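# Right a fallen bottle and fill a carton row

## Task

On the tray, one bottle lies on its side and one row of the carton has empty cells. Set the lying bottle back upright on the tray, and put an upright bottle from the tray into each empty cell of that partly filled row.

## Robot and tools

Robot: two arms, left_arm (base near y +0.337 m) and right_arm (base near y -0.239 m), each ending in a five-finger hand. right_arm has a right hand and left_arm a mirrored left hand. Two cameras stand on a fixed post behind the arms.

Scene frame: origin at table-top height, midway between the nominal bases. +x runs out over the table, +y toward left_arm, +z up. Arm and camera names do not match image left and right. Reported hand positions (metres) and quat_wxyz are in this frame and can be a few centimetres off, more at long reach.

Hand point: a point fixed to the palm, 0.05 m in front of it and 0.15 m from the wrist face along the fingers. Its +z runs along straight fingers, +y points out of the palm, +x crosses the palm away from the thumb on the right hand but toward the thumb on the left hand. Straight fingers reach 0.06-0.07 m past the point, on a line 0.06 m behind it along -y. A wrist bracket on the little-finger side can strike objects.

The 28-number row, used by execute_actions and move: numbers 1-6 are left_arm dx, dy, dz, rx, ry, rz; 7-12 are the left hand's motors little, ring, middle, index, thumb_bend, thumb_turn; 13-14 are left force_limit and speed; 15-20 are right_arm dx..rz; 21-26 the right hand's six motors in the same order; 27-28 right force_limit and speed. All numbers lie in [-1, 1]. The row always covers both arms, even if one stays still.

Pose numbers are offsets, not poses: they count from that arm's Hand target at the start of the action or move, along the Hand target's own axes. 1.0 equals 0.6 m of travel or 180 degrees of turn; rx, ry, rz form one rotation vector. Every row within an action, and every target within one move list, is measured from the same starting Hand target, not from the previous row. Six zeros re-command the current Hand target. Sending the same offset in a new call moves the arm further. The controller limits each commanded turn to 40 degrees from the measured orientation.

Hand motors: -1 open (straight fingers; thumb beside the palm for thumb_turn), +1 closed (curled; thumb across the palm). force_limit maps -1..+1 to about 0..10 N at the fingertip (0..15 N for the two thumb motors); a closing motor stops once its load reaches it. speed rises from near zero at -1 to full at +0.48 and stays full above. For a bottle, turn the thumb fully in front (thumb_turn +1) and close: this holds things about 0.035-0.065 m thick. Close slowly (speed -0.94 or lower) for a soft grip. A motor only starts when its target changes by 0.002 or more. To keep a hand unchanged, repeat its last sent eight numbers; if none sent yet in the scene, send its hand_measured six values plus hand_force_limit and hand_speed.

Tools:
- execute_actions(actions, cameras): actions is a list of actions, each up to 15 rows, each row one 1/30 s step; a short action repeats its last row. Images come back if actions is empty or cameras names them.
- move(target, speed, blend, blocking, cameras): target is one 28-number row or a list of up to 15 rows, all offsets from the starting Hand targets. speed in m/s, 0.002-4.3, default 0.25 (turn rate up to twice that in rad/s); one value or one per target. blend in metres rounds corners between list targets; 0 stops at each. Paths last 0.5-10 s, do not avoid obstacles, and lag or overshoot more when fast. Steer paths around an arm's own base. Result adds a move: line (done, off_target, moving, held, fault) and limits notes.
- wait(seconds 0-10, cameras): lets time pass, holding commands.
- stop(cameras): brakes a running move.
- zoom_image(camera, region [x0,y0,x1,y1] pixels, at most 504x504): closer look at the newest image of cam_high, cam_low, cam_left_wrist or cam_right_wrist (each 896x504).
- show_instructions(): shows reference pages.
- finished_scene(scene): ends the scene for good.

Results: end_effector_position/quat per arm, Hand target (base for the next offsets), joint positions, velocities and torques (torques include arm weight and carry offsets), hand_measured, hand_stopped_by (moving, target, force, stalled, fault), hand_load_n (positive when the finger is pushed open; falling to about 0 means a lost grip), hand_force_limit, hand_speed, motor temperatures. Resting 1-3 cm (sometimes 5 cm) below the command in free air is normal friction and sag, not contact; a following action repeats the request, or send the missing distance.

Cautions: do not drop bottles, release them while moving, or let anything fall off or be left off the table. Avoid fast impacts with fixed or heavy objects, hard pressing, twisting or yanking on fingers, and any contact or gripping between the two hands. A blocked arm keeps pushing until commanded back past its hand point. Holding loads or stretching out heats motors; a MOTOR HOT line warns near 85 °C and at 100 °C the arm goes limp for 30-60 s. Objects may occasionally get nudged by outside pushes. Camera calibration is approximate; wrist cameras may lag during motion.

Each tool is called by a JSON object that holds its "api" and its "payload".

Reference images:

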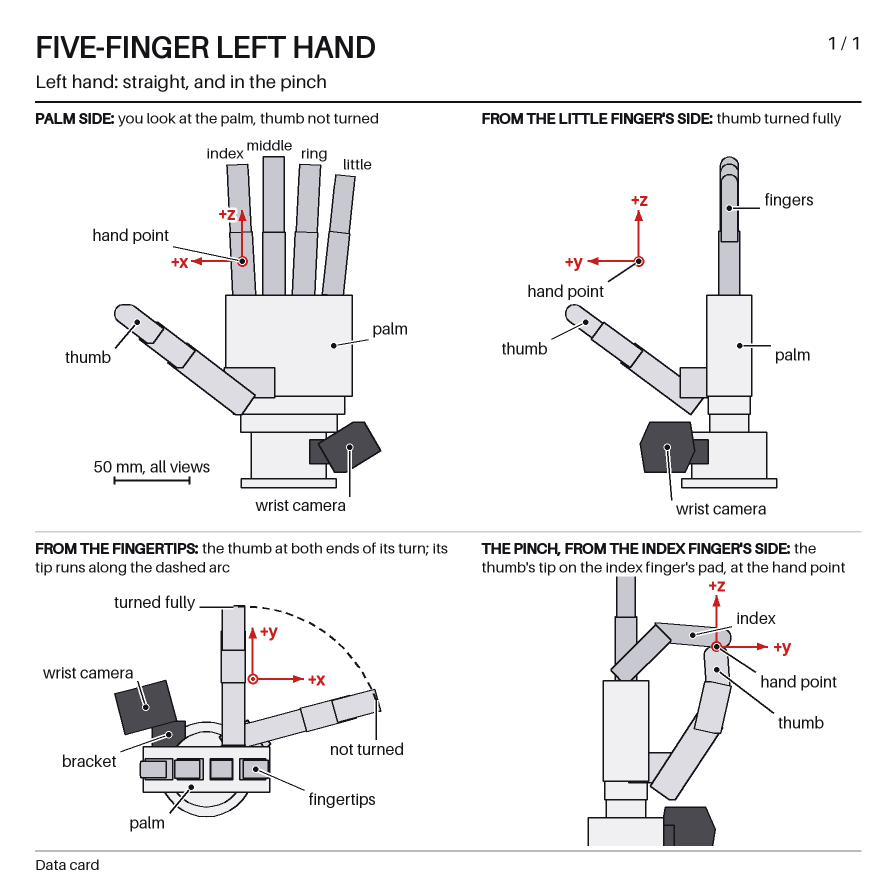

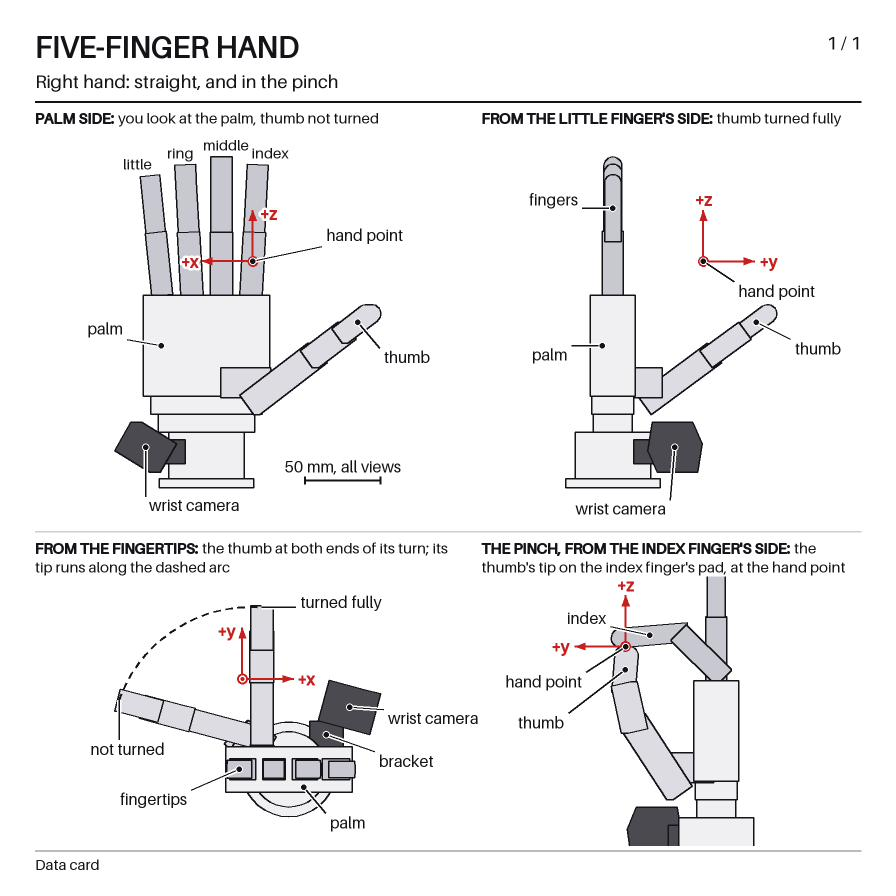

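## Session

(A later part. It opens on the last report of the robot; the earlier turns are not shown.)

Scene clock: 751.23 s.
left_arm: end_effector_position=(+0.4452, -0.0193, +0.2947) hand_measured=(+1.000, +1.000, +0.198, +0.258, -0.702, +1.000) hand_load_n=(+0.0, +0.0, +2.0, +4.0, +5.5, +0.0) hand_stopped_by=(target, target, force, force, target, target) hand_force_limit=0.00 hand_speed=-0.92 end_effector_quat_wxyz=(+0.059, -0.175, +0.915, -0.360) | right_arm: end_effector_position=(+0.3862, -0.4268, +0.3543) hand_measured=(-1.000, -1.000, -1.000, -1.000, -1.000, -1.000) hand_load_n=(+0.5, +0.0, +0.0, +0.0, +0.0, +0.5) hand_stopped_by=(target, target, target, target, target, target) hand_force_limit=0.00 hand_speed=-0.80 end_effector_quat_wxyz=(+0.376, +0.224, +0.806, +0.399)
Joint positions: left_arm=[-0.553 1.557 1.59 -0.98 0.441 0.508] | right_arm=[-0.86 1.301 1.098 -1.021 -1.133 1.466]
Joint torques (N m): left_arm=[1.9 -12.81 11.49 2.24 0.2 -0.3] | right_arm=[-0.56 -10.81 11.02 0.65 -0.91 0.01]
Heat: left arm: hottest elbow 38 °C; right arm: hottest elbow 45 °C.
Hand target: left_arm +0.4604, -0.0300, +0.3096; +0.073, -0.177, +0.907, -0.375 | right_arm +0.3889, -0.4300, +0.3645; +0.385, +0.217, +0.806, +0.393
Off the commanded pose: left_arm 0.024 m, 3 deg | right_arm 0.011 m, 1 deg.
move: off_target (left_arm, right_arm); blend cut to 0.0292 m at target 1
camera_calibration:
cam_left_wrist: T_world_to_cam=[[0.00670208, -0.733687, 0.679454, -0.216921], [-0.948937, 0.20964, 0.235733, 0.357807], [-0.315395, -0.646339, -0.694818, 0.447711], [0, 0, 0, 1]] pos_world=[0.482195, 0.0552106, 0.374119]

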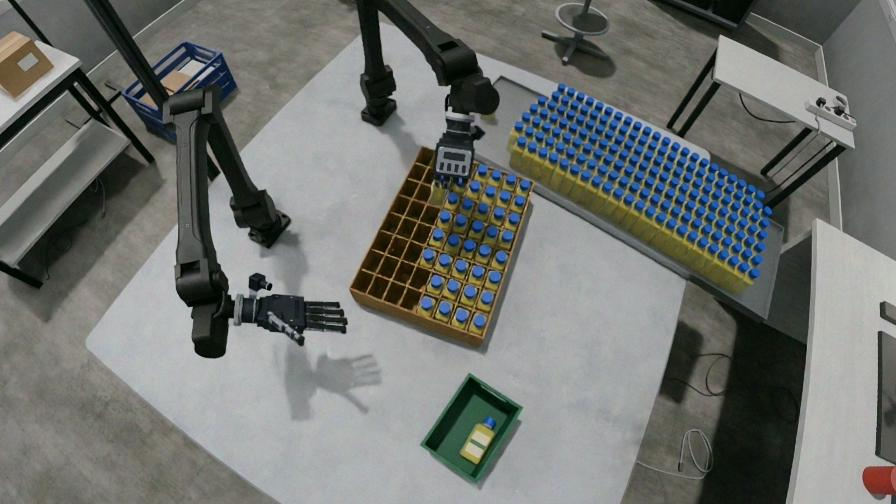

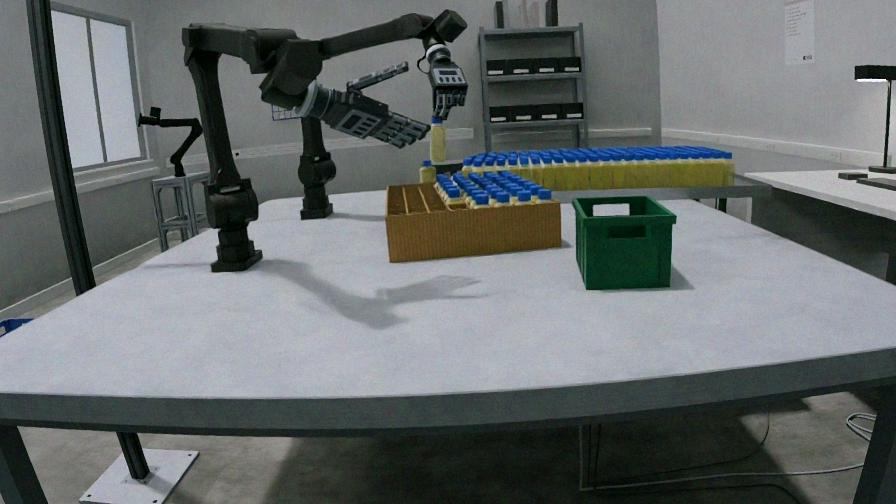

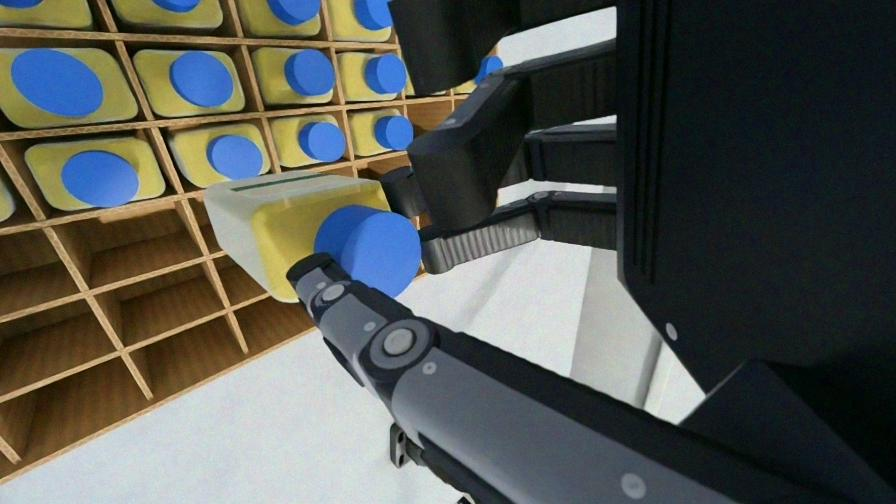

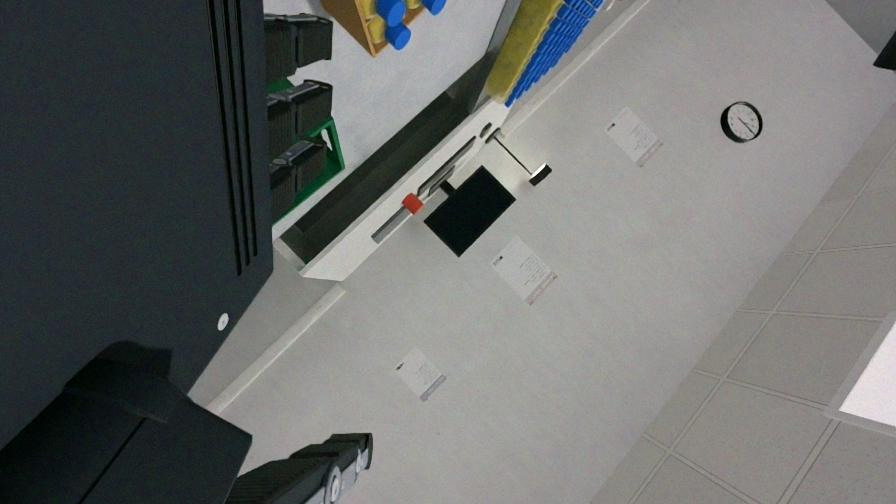

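{"api": "move", "payload": {"target": [0.0592,-0.1775,0.2592,0,-0.013,-0.013,1,1,0.45,0.45,-0.7,1,0,-0.92,0,0,0,0,0,0,-1,-1,-1,-1,-1,-1,0,-0.8], "cameras": ["all"], "speed": 0.12}}

{"api": "zoom_image", "payload": {"camera": "cam_left_wrist", "region": [0, 0, 448, 400]}}

{"api": "zoom_image", "payload": {"camera": "cam_high", "region": [370, 200, 490, 320]}}

{"api": "zoom_image", "payload": {"camera": "cam_low", "region": [390, 80, 530, 220]}}

Scene clock: 823.37 s.
left_arm: end_effector_position=(+0.4900, -0.2012, +0.2547) hand_measured=(+1.000, +1.000, +0.198, +0.258, -0.702, +1.000) hand_load_n=(+0.0, +0.0, +2.0, +4.5, +5.5, +0.5) hand_stopped_by=(target, target, force, force, target, target) hand_force_limit=0.00 hand_speed=-0.92 end_effector_quat_wxyz=(+0.076, -0.201, +0.909, -0.356) | right_arm: end_effector_position=(+0.3862, -0.4268, +0.3543) hand_measured=(-1.000, -1.000, -1.000, -1.000, -1.000, -1.000) hand_load_n=(+0.0, +0.0, +0.0, +0.0, +0.0, +0.0) hand_stopped_by=(target, target, target, target, target, target) hand_force_limit=0.00 hand_speed=-0.80 end_effector_quat_wxyz=(+0.376, +0.224, +0.806, +0.399)
Joint positions: left_arm=[-0.767 1.937 1.988 -0.914 0.259 0.284] | right_arm=[-0.86 1.301 1.098 -1.021 -1.133 1.466]
Joint torques (N m): left_arm=[1.61 -20.13 12.59 1.42 0.09 -0.32] | right_arm=[-0.85 -11.05 11.03 0.66 -0.9 0]
Heat: left arm: hottest elbow 39 °C; right arm: hottest elbow 45 °C.
Hand target: left_arm +0.4971, -0.2150, +0.2747; +0.084, -0.203, +0.902, -0.373 | right_arm +0.3889, -0.4300, +0.3645; +0.385, +0.217, +0.806, +0.393
Off the commanded pose: left_arm 0.025 m, 2 deg | right_arm 0.011 m, 1 deg.
move: off_target (left_arm, right_arm)
camera_calibration:
cam_left_wrist: T_world_to_cam=[[0.0453298, -0.735837, 0.675639, -0.341941], [-0.962969, 0.147751, 0.225522, 0.444932], [-0.265774, -0.660843, -0.701891, 0.291132], [0, 0, 0, 1]] pos_world=[0.521331, -0.124959, 0.33503]

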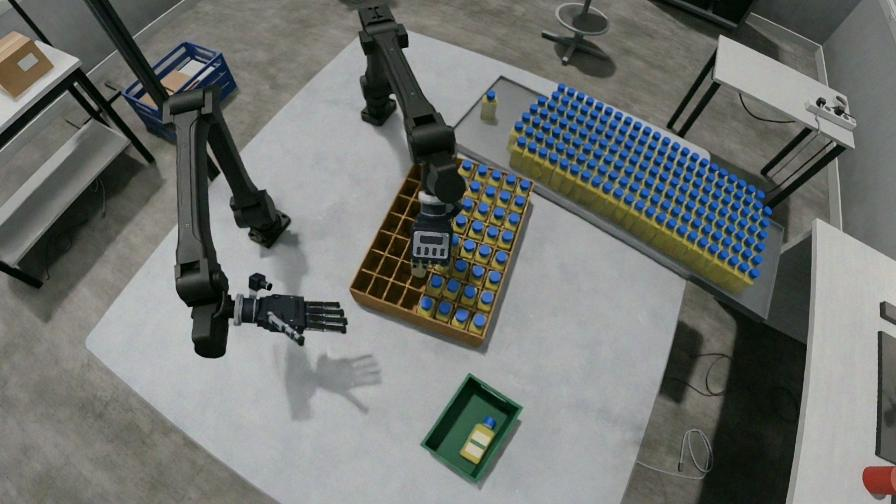

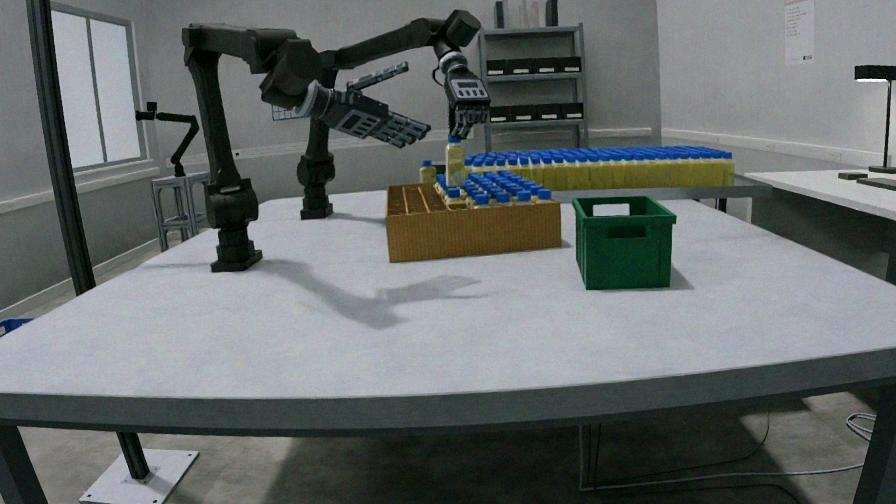

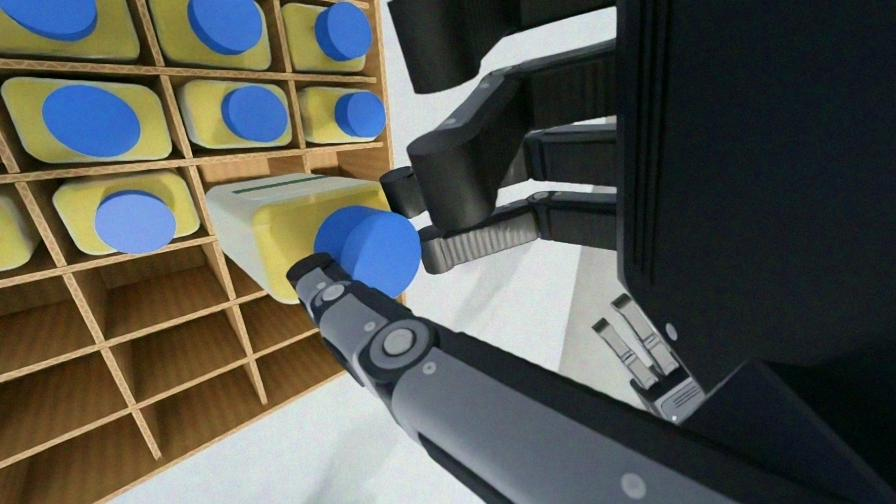

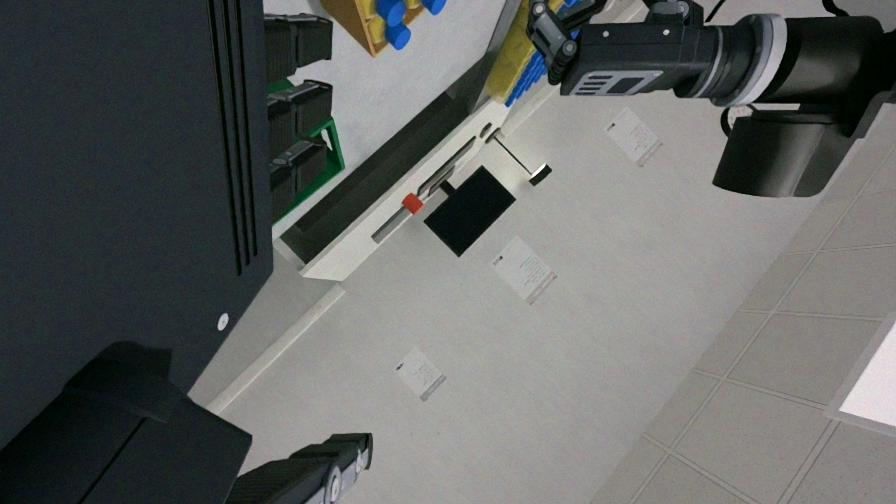

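Scaled by 1.125 from the camera's 896x504 image, which has a finer 1280x720 frame.

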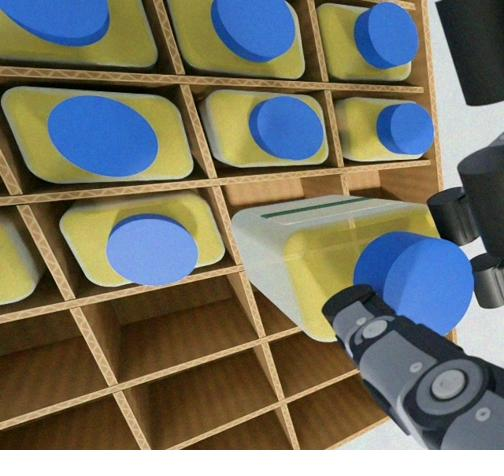

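Scaled by 4.200 from the camera's 896x504 image, which has a finer 1280x720 frame.

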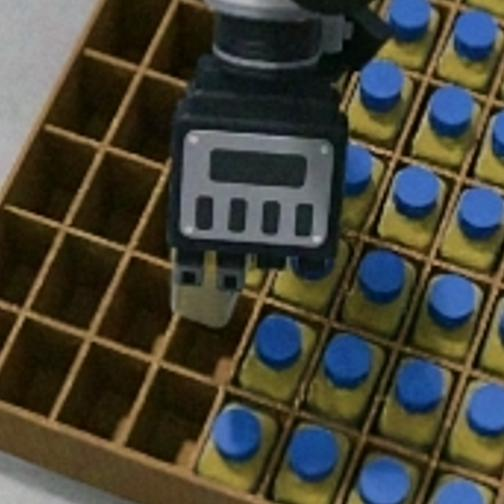

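Scaled by 3.600 from the camera's 896x504 image, which has a finer 1280x720 frame.

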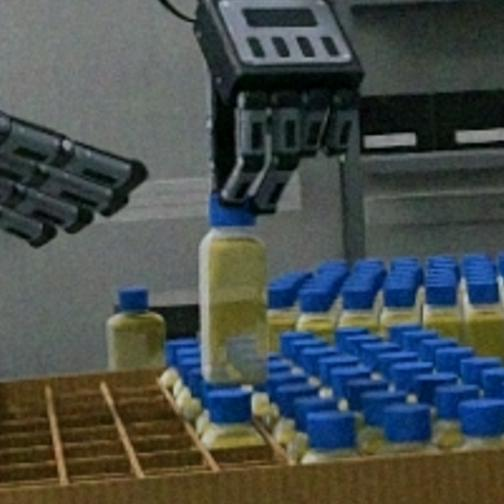

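{"api": "move", "payload": {"target": [-0.005,0.0545,0.0555,0,0,0,1,1,0.45,0.45,-0.7,1,0,-0.92,0,0,0,0,0,0,-1,-1,-1,-1,-1,-1,0,-0.8], "cameras": ["cam_left_wrist", "cam_high"], "speed": 0.06}}

{"api": "zoom_image", "payload": {"camera": "cam_left_wrist", "region": [100, 60, 448, 330]}}

{"api": "zoom_image", "payload": {"camera": "cam_high", "region": [380, 220, 480, 320]}}

Scene clock: 840.00 s.
left_arm: end_effector_position=(+0.4959, -0.2067, +0.2334) hand_measured=(+1.000, +1.000, +0.198, +0.258, -0.702, +1.000) hand_load_n=(+0.0, +0.0, +2.0, +4.0, +5.5, +0.5) hand_stopped_by=(target, target, force, force, target, target) hand_force_limit=0.00 hand_speed=-0.92 end_effector_quat_wxyz=(+0.084, -0.199, +0.905, -0.367) | right_arm: end_effector_position=(+0.3862, -0.4268, +0.3543) hand_measured=(-1.000, -1.000, -1.000, -1.000, -1.000, -1.000) hand_load_n=(+0.0, +0.0, +0.0, +0.0, +0.0, +0.0) hand_stopped_by=(target, target, target, target, target, target) hand_force_limit=0.00 hand_speed=-0.80 end_effector_quat_wxyz=(+0.376, +0.224, +0.806, +0.399)
Joint positions: left_arm=[-0.767 1.939 1.926 -0.821 0.259 0.284] | right_arm=[-0.86 1.301 1.098 -1.021 -1.133 1.466]
Joint torques (N m): left_arm=[1.96 -20.01 8.32 2.47 0.17 -0.27] | right_arm=[-0.73 -10.93 10.99 0.68 -0.92 0]
Heat: left arm: hottest elbow 40 °C; right arm: hottest elbow 45 °C.
Hand target: left_arm +0.5000, -0.2141, +0.2280; +0.084, -0.203, +0.902, -0.373 | right_arm +0.3889, -0.4300, +0.3645; +0.385, +0.217, +0.806, +0.393
Off the commanded pose: left_arm 0.010 m, 1 deg | right_arm 0.011 m, 1 deg.
move: off_target (right_arm)
camera_calibration:
cam_left_wrist: T_world_to_cam=[[0.0312271, -0.722178, 0.691002, -0.325547], [-0.967483, 0.151771, 0.20234, 0.464699], [-0.250999, -0.674851, -0.693956, 0.261972], [0, 0, 0, 1]] pos_world=[0.525509, -0.128839, 0.312724]
Images, in order (width x height): cam_high 896x504, cam_left_wrist 896x504.

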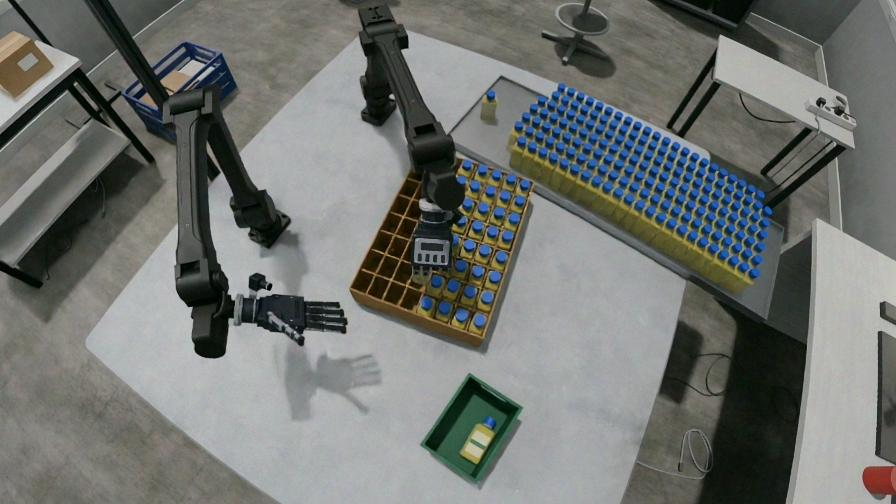

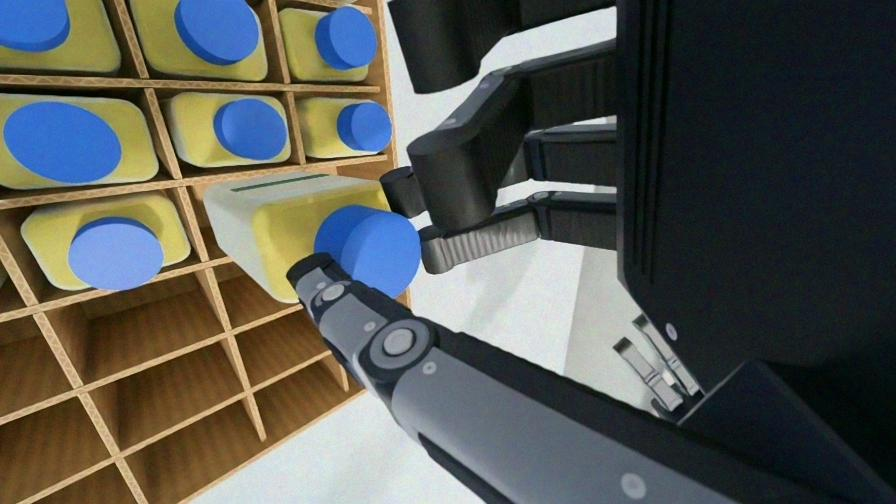

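Scaled by 1.448 from the camera's 896x504 image, which has a finer 1280x720 frame.

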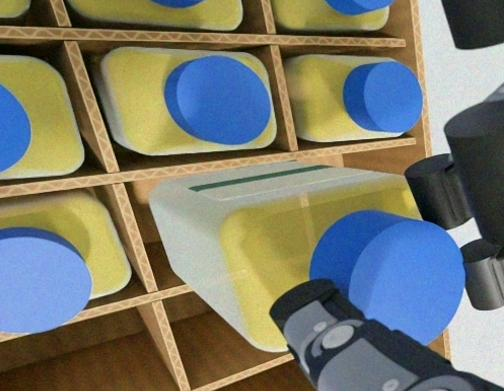

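Scaled by 5.040 from the camera's 896x504 image, which has a finer 1280x720 frame.

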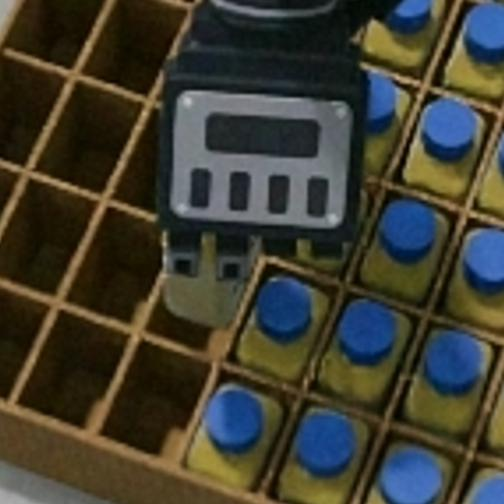

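{"api": "move", "payload": {"target": [0.0062,0.0125,0.0145,0,0,0,1,1,0.45,0.45,-0.7,1,0,-0.92,0,0,0,0,0,0,-1,-1,-1,-1,-1,-1,0,-0.8], "cameras": ["cam_left_wrist", "cam_high"], "speed": 0.06}}

{"api": "zoom_image", "payload": {"camera": "cam_left_wrist", "region": [100, 100, 448, 330]}}

{"api": "zoom_image", "payload": {"camera": "cam_high", "region": [380, 220, 480, 320]}}

Scene clock: 849.00 s.
left_arm: end_effector_position=(+0.4960, -0.2065, +0.2220) hand_measured=(+1.000, +1.000, +0.198, +0.258, -0.702, +1.000) hand_load_n=(+0.0, +0.0, +2.0, +4.5, +5.5, +0.5) hand_stopped_by=(target, target, force, force, target, target) hand_force_limit=0.00 hand_speed=-0.92 end_effector_quat_wxyz=(+0.084, -0.199, +0.905, -0.368) | right_arm: end_effector_position=(+0.3862, -0.4268, +0.3543) hand_measured=(-1.000, -1.000, -1.000, -1.000, -1.000, -1.000) hand_load_n=(+0.0, +0.0, +0.0, +0.0, +0.0, +0.0) hand_stopped_by=(target, target, target, target, target, target) hand_force_limit=0.00 hand_speed=-0.80 end_effector_quat_wxyz=(+0.376, +0.224, +0.806, +0.399)
Joint positions: left_arm=[-0.767 1.939 1.896 -0.79 0.258 0.283] | right_arm=[-0.86 1.301 1.098 -1.021 -1.133 1.466]
Joint torques (N m): left_arm=[1.85 -20.72 8.4 2.61 0.07 -0.32] | right_arm=[-0.79 -11.11 11.03 0.61 -0.9 -0.01]
Heat: left arm: hottest elbow 40 °C; right arm: hottest elbow 45 °C.
Hand target: left_arm +0.4969, -0.2164, +0.2165; +0.084, -0.203, +0.902, -0.373 | right_arm +0.3889, -0.4300, +0.3645; +0.385, +0.217, +0.806, +0.393
Off the commanded pose: left_arm 0.011 m, 1 deg | right_arm 0.011 m, 1 deg.
move: off_target (left_arm, right_arm)
camera_calibration:
cam_left_wrist: T_world_to_cam=[[0.0315933, -0.721844, 0.691334, -0.317771], [-0.967856, 0.150574, 0.201449, 0.467187], [-0.249511, -0.675476, -0.693884, 0.253287], [0, 0, 0, 1]] pos_world=[0.525407, -0.128638, 0.301324]
Images, in order (width x height): cam_high 896x504, cam_left_wrist 896x504.

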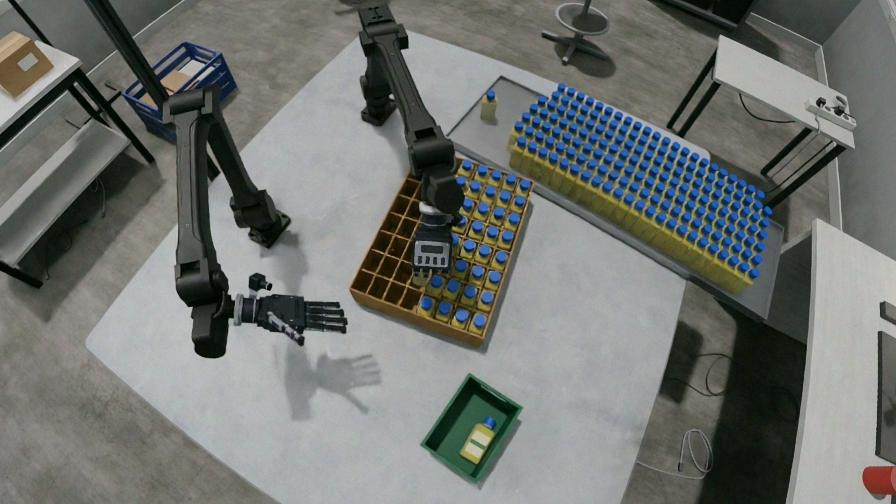

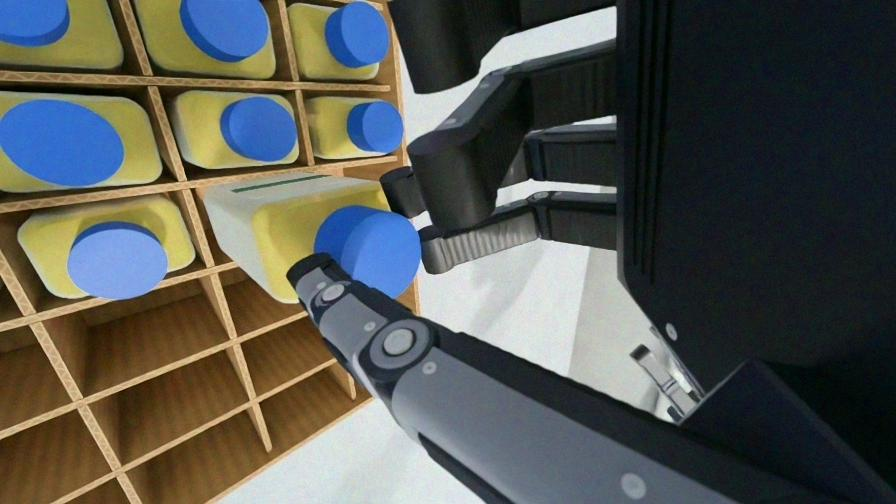

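Scaled by 1.448 from the camera's 896x504 image, which has a finer 1280x720 frame.

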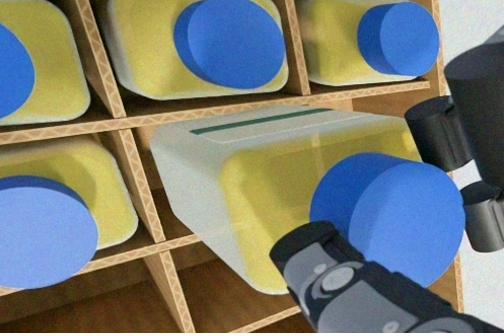

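Scaled by 5.040 from the camera's 896x504 image, which has a finer 1280x720 frame.

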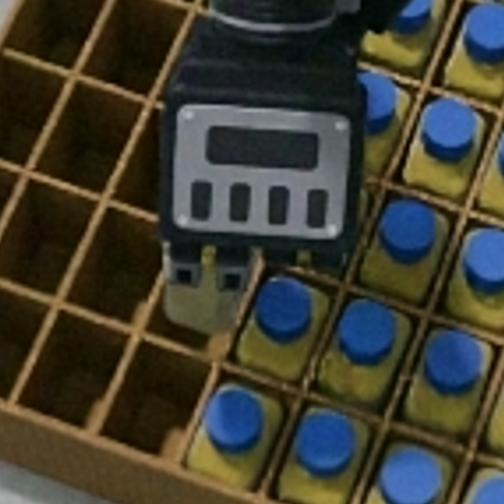

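{"api": "move", "payload": {"target": [0.0082,0.0215,0.0185,0,0,0,1,1,0.45,0.45,-0.7,1,0,-0.92,0,0,0,0,0,0,-1,-1,-1,-1,-1,-1,0,-0.8], "cameras": ["cam_left_wrist", "cam_high"], "speed": 0.05}}

{"api": "zoom_image", "payload": {"camera": "cam_left_wrist", "region": [100, 100, 448, 330]}}

{"api": "zoom_image", "payload": {"camera": "cam_high", "region": [380, 220, 480, 320]}}

Scene clock: 861.17 s.
left_arm: end_effector_position=(+0.4960, -0.2089, +0.2086) hand_measured=(+1.000, +1.000, +0.198, +0.258, -0.702, +1.000) hand_load_n=(+0.0, +0.0, +1.5, +4.0, +5.5, +0.5) hand_stopped_by=(target, target, force, force, target, target) hand_force_limit=0.00 hand_speed=-0.92 end_effector_quat_wxyz=(+0.086, -0.202, +0.902, -0.372) | right_arm: end_effector_position=(+0.3862, -0.4268, +0.3543) hand_measured=(-1.000, -1.000, -1.000, -1.000, -1.000, -1.000) hand_load_n=(+0.0, +0.0, +0.0, +0.0, +0.0, +0.0) hand_stopped_by=(target, target, target, target, target, target) hand_force_limit=0.00 hand_speed=-0.80 end_effector_quat_wxyz=(+0.376, +0.224, +0.806, +0.399)
Joint positions: left_arm=[-0.769 1.939 1.857 -0.74 0.255 0.273] | right_arm=[-0.86 1.301 1.098 -1.021 -1.133 1.466]
Joint torques (N m): left_arm=[1.26 -20.13 7.47 2.7 0.06 -0.27] | right_arm=[-0.73 -10.81 10.93 0.73 -0.91 0]
Heat: left arm: hottest elbow 40 °C; right arm: hottest elbow 45 °C.
Hand target: left_arm +0.4919, -0.2174, +0.1996; +0.084, -0.203, +0.902, -0.373 | right_arm +0.3889, -0.4300, +0.3645; +0.385, +0.217, +0.806, +0.393
Off the commanded pose: left_arm 0.013 m, 0 deg | right_arm 0.011 m, 1 deg.
move: off_target (left_arm, right_arm)
camera_calibration:
cam_left_wrist: T_world_to_cam=[[0.0341632, -0.715558, 0.697717, -0.311499], [-0.969624, 0.145455, 0.196651, 0.471054], [-0.242201, -0.683242, -0.688853, 0.236208], [0, 0, 0, 1]] pos_world=[0.524598, -0.130025, 0.287418]
Images, in order (width x height): cam_high 896x504, cam_left_wrist 896x504.

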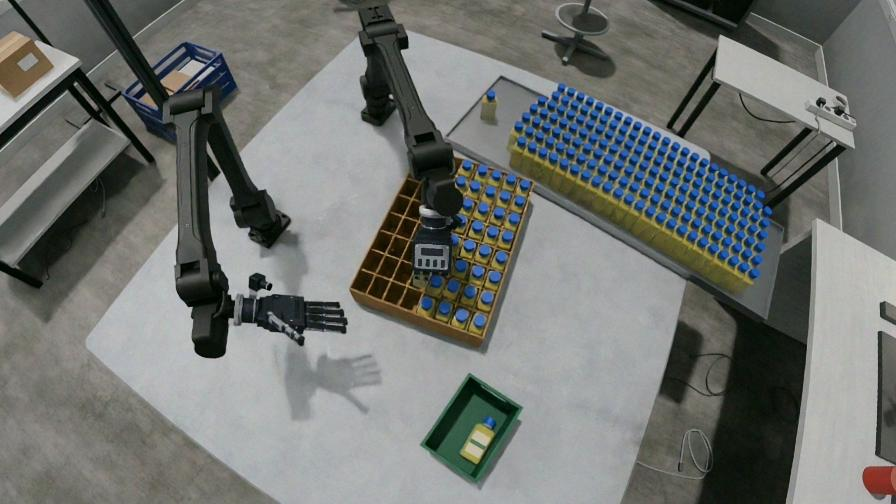

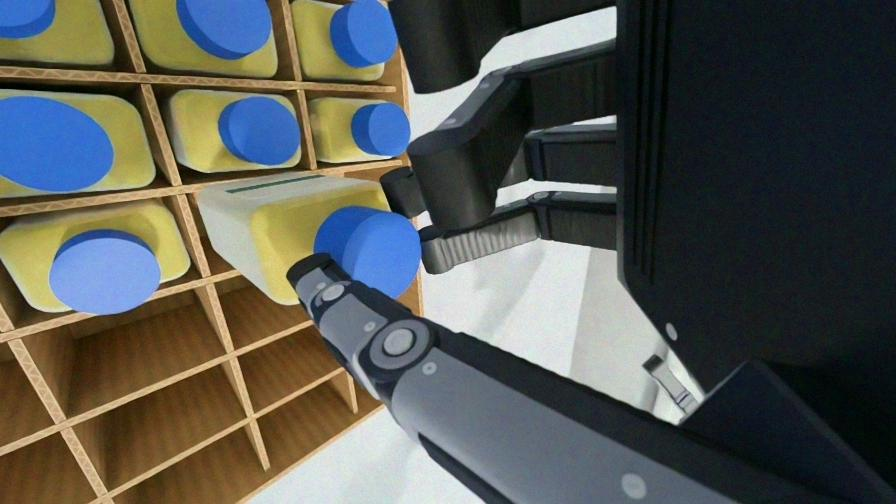

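Scaled by 1.448 from the camera's 896x504 image, which has a finer 1280x720 frame.

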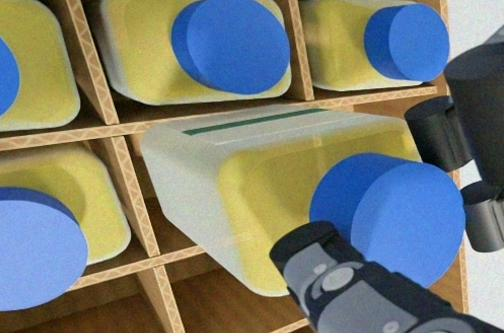

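Scaled by 5.040 from the camera's 896x504 image, which has a finer 1280x720 frame.

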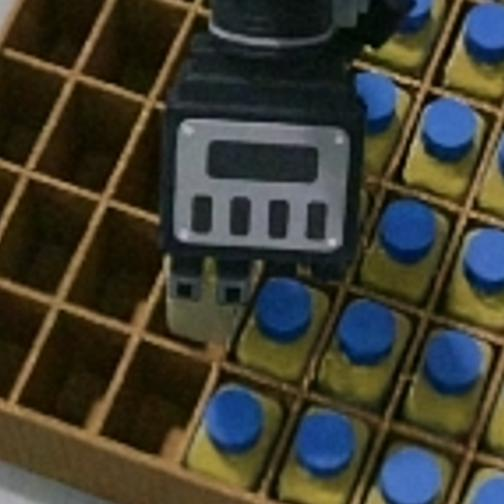

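{"api": "move", "payload": {"target": [0.0013,0.027,0.02,0,0,0,1,1,0.45,0.45,-0.7,1,0,-0.92,0,0,0,0,0,0,-1,-1,-1,-1,-1,-1,0,-0.8], "cameras": ["cam_left_wrist", "cam_low", "cam_high"], "speed": 0.05}}

{"api": "zoom_image", "payload": {"camera": "cam_left_wrist", "region": [100, 100, 448, 330]}}

{"api": "zoom_image", "payload": {"camera": "cam_low", "region": [390, 80, 530, 220]}}

{"api": "zoom_image", "payload": {"camera": "cam_high", "region": [380, 220, 480, 320]}}

Scene clock: 869.23 s.
left_arm: end_effector_position=(+0.4970, -0.2105, +0.2067) hand_measured=(+1.000, +1.000, +0.198, +0.258, -0.702, +1.000) hand_load_n=(+0.0, +0.0, +0.5, +3.0, +6.0, +0.0) hand_stopped_by=(target, target, force, force, target, target) hand_force_limit=0.00 hand_speed=-0.92 end_effector_quat_wxyz=(+0.094, -0.202, +0.895, -0.386) | right_arm: end_effector_position=(+0.3862, -0.4268, +0.3543) hand_measured=(-1.000, -1.000, -1.000, -1.000, -1.000, -1.000) hand_load_n=(+0.0, +0.0, +0.0, +0.0, +0.0, +0.0) hand_stopped_by=(target, target, target, target, target, target) hand_force_limit=0.00 hand_speed=-0.80 end_effector_quat_wxyz=(+0.376, +0.224, +0.806, +0.399)
Joint positions: left_arm=[-0.769 1.922 1.814 -0.678 0.255 0.265] | right_arm=[-0.86 1.301 1.098 -1.021 -1.133 1.466]
Joint torques (N m): left_arm=[0.91 -18.32 6.27 2.25 -0.02 -0.13] | right_arm=[-0.56 -10.81 11.03 0.62 -0.91 0]
Heat: left arm: hottest elbow 40 °C; right arm: hottest elbow 45 °C.
Hand target: left_arm +0.4899, -0.2150, +0.1797; +0.084, -0.203, +0.902, -0.373 | right_arm +0.3889, -0.4300, +0.3645; +0.385, +0.217, +0.806, +0.393
Off the commanded pose: left_arm 0.028 m, 2 deg | right_arm 0.011 m, 1 deg.
move: off_target (left_arm, right_arm)
camera_calibration:
cam_left_wrist: T_world_to_cam=[[0.0231959, -0.696451, 0.71723, -0.305957], [-0.974247, 0.145206, 0.172507, 0.479916], [-0.224289, -0.70276, -0.675146, 0.218104], [0, 0, 0, 1]] pos_world=[0.523572, -0.129496, 0.283904]
Images, in order (width x height): cam_high 896x504, cam_low 896x504, cam_left_wrist 896x504.

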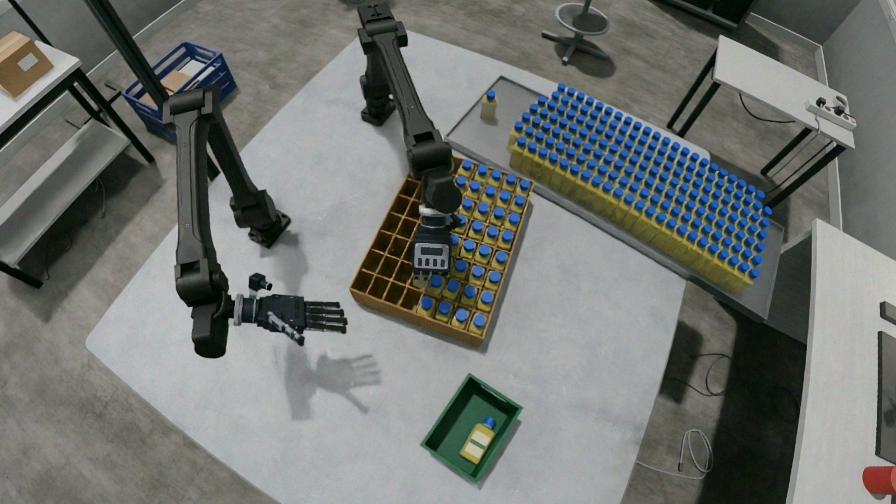

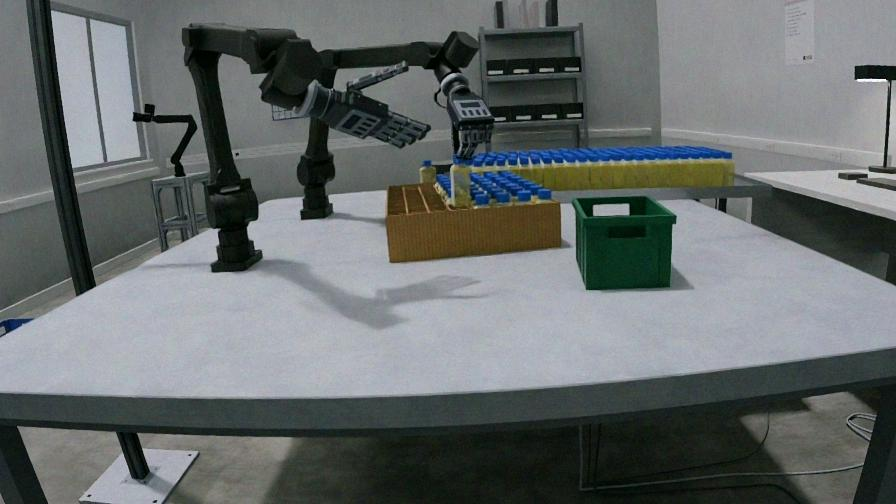

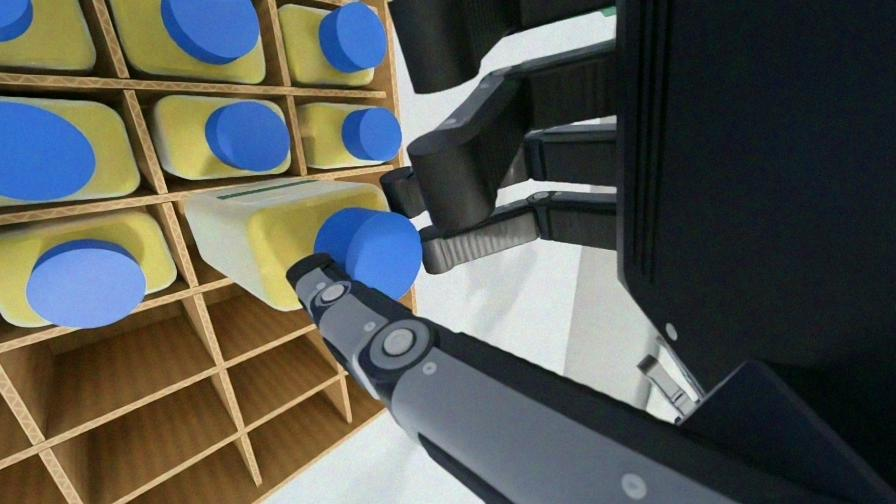

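Scaled by 1.448 from the camera's 896x504 image, which has a finer 1280x720 frame.

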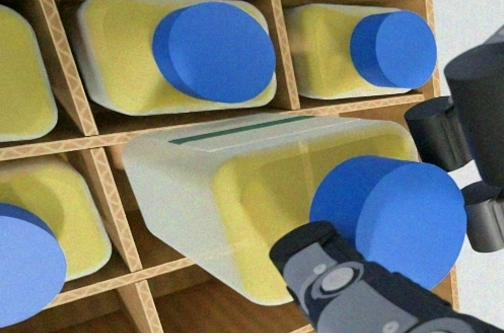

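Scaled by 3.600 from the camera's 896x504 image, which has a finer 1280x720 frame.

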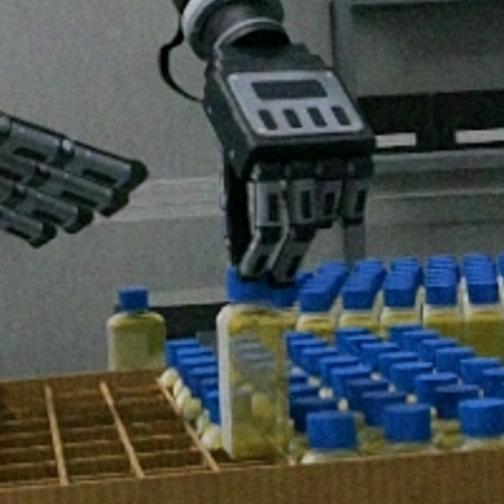

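Scaled by 5.040 from the camera's 896x504 image, which has a finer 1280x720 frame.

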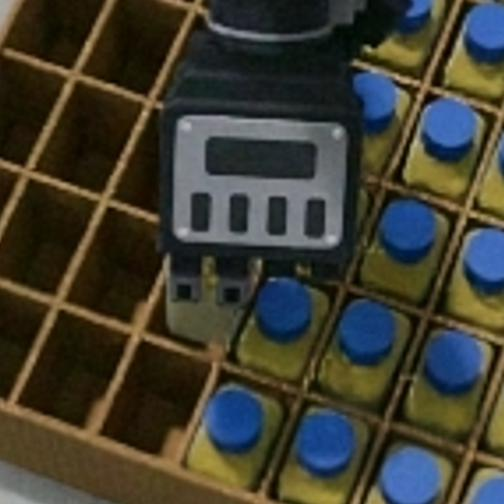

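{"api": "zoom_image", "payload": {"camera": "cam_high", "region": [400, 260, 440, 300]}}

{"api": "zoom_image", "payload": {"camera": "cam_left_wrist", "region": [150, 140, 350, 320]}}

{"api": "zoom_image", "payload": {"camera": "cam_low", "region": [430, 140, 500, 220]}}

Scaled by 12.600 from the camera's 896x504 image, which has a finer 1280x720 frame.

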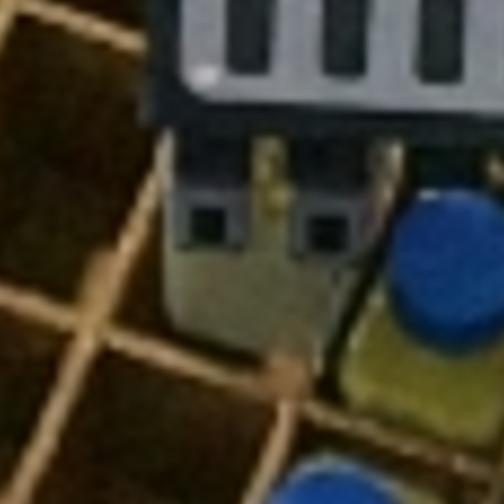

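Scaled by 2.520 from the camera's 896x504 image, which has a finer 1280x720 frame.

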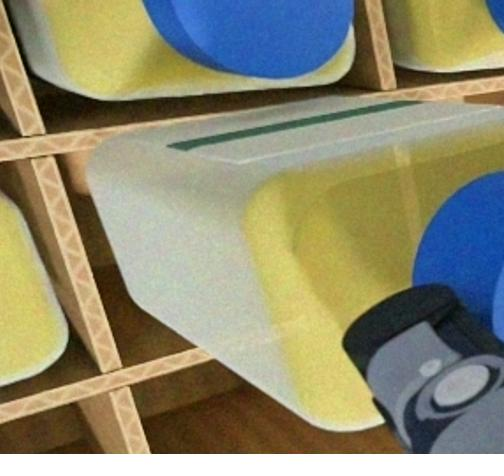

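Scaled by 6.300 from the camera's 896x504 image, which has a finer 1280x720 frame.

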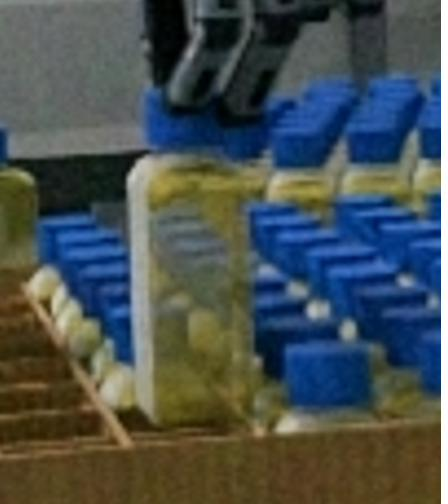

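{"api": "move", "payload": {"target": [-0.0073,-0.0855,-0.0795,0,0,0,1,1,0.45,0.45,-0.7,1,0,-0.92,0,0,0,0,0,0,-1,-1,-1,-1,-1,-1,0,-0.8], "cameras": ["cam_left_wrist"], "speed": 0.06}}

Scene clock: 888.87 s.
left_arm: end_effector_position=(+0.4874, -0.2040, +0.2363) hand_measured=(+1.000, +1.000, +0.198, +0.258, -0.702, +1.000) hand_load_n=(+0.0, +0.0, +1.5, +5.0, +6.0, +0.0) hand_stopped_by=(target, target, force, force, target, target) hand_force_limit=0.00 hand_speed=-0.92 end_effector_quat_wxyz=(+0.078, -0.207, +0.905, -0.362) | right_arm: end_effector_position=(+0.3862, -0.4268, +0.3543) hand_measured=(-1.000, -1.000, -1.000, -1.000, -1.000, -1.000) hand_load_n=(+0.0, +0.0, +0.0, +0.0, +0.0, +0.0) hand_stopped_by=(target, target, target, target, target, target) hand_force_limit=0.00 hand_speed=-0.80 end_effector_quat_wxyz=(+0.376, +0.224, +0.806, +0.399)
Joint positions: left_arm=[-0.772 1.924 1.915 -0.838 0.255 0.265] | right_arm=[-0.86 1.301 1.098 -1.021 -1.133 1.466]
Joint torques (N m): left_arm=[1.85 -19.78 12.29 1.22 0.15 -0.17] | right_arm=[-0.73 -10.93 11.04 0.7 -0.91 0]
Heat: left arm: hottest elbow 39 °C; right arm: hottest elbow 45 °C.
Hand target: left_arm +0.4950, -0.2156, +0.2497; +0.084, -0.203, +0.902, -0.373 | right_arm +0.3889, -0.4300, +0.3645; +0.385, +0.217, +0.806, +0.393
Off the commanded pose: left_arm 0.019 m, 2 deg | right_arm 0.011 m, 1 deg.
move: off_target (left_arm, right_arm)
camera_calibration:
cam_left_wrist: T_world_to_cam=[[0.0521773, -0.725861, 0.68586, -0.335178], [-0.965188, 0.13961, 0.22118, 0.447333], [-0.256298, -0.673524, -0.693308, 0.266368], [0, 0, 0, 1]] pos_world=[0.517519, -0.126339, 0.315619]
Images, in order (width x height): cam_left_wrist 896x504.

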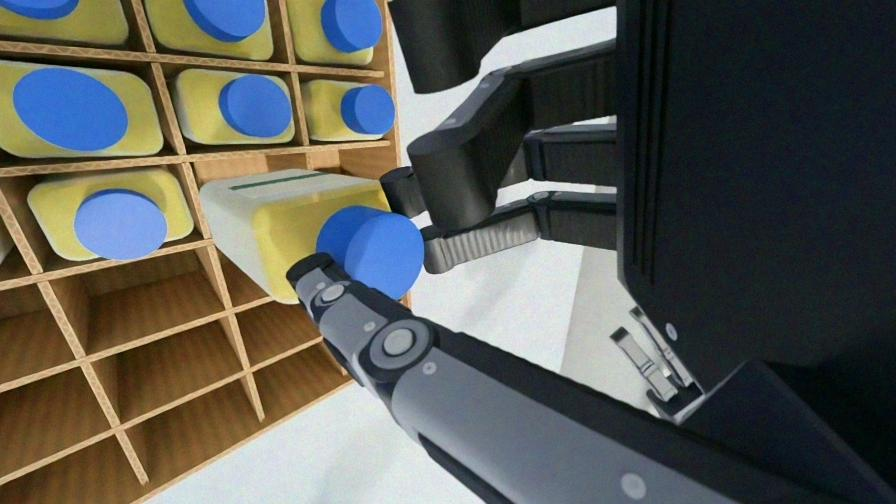

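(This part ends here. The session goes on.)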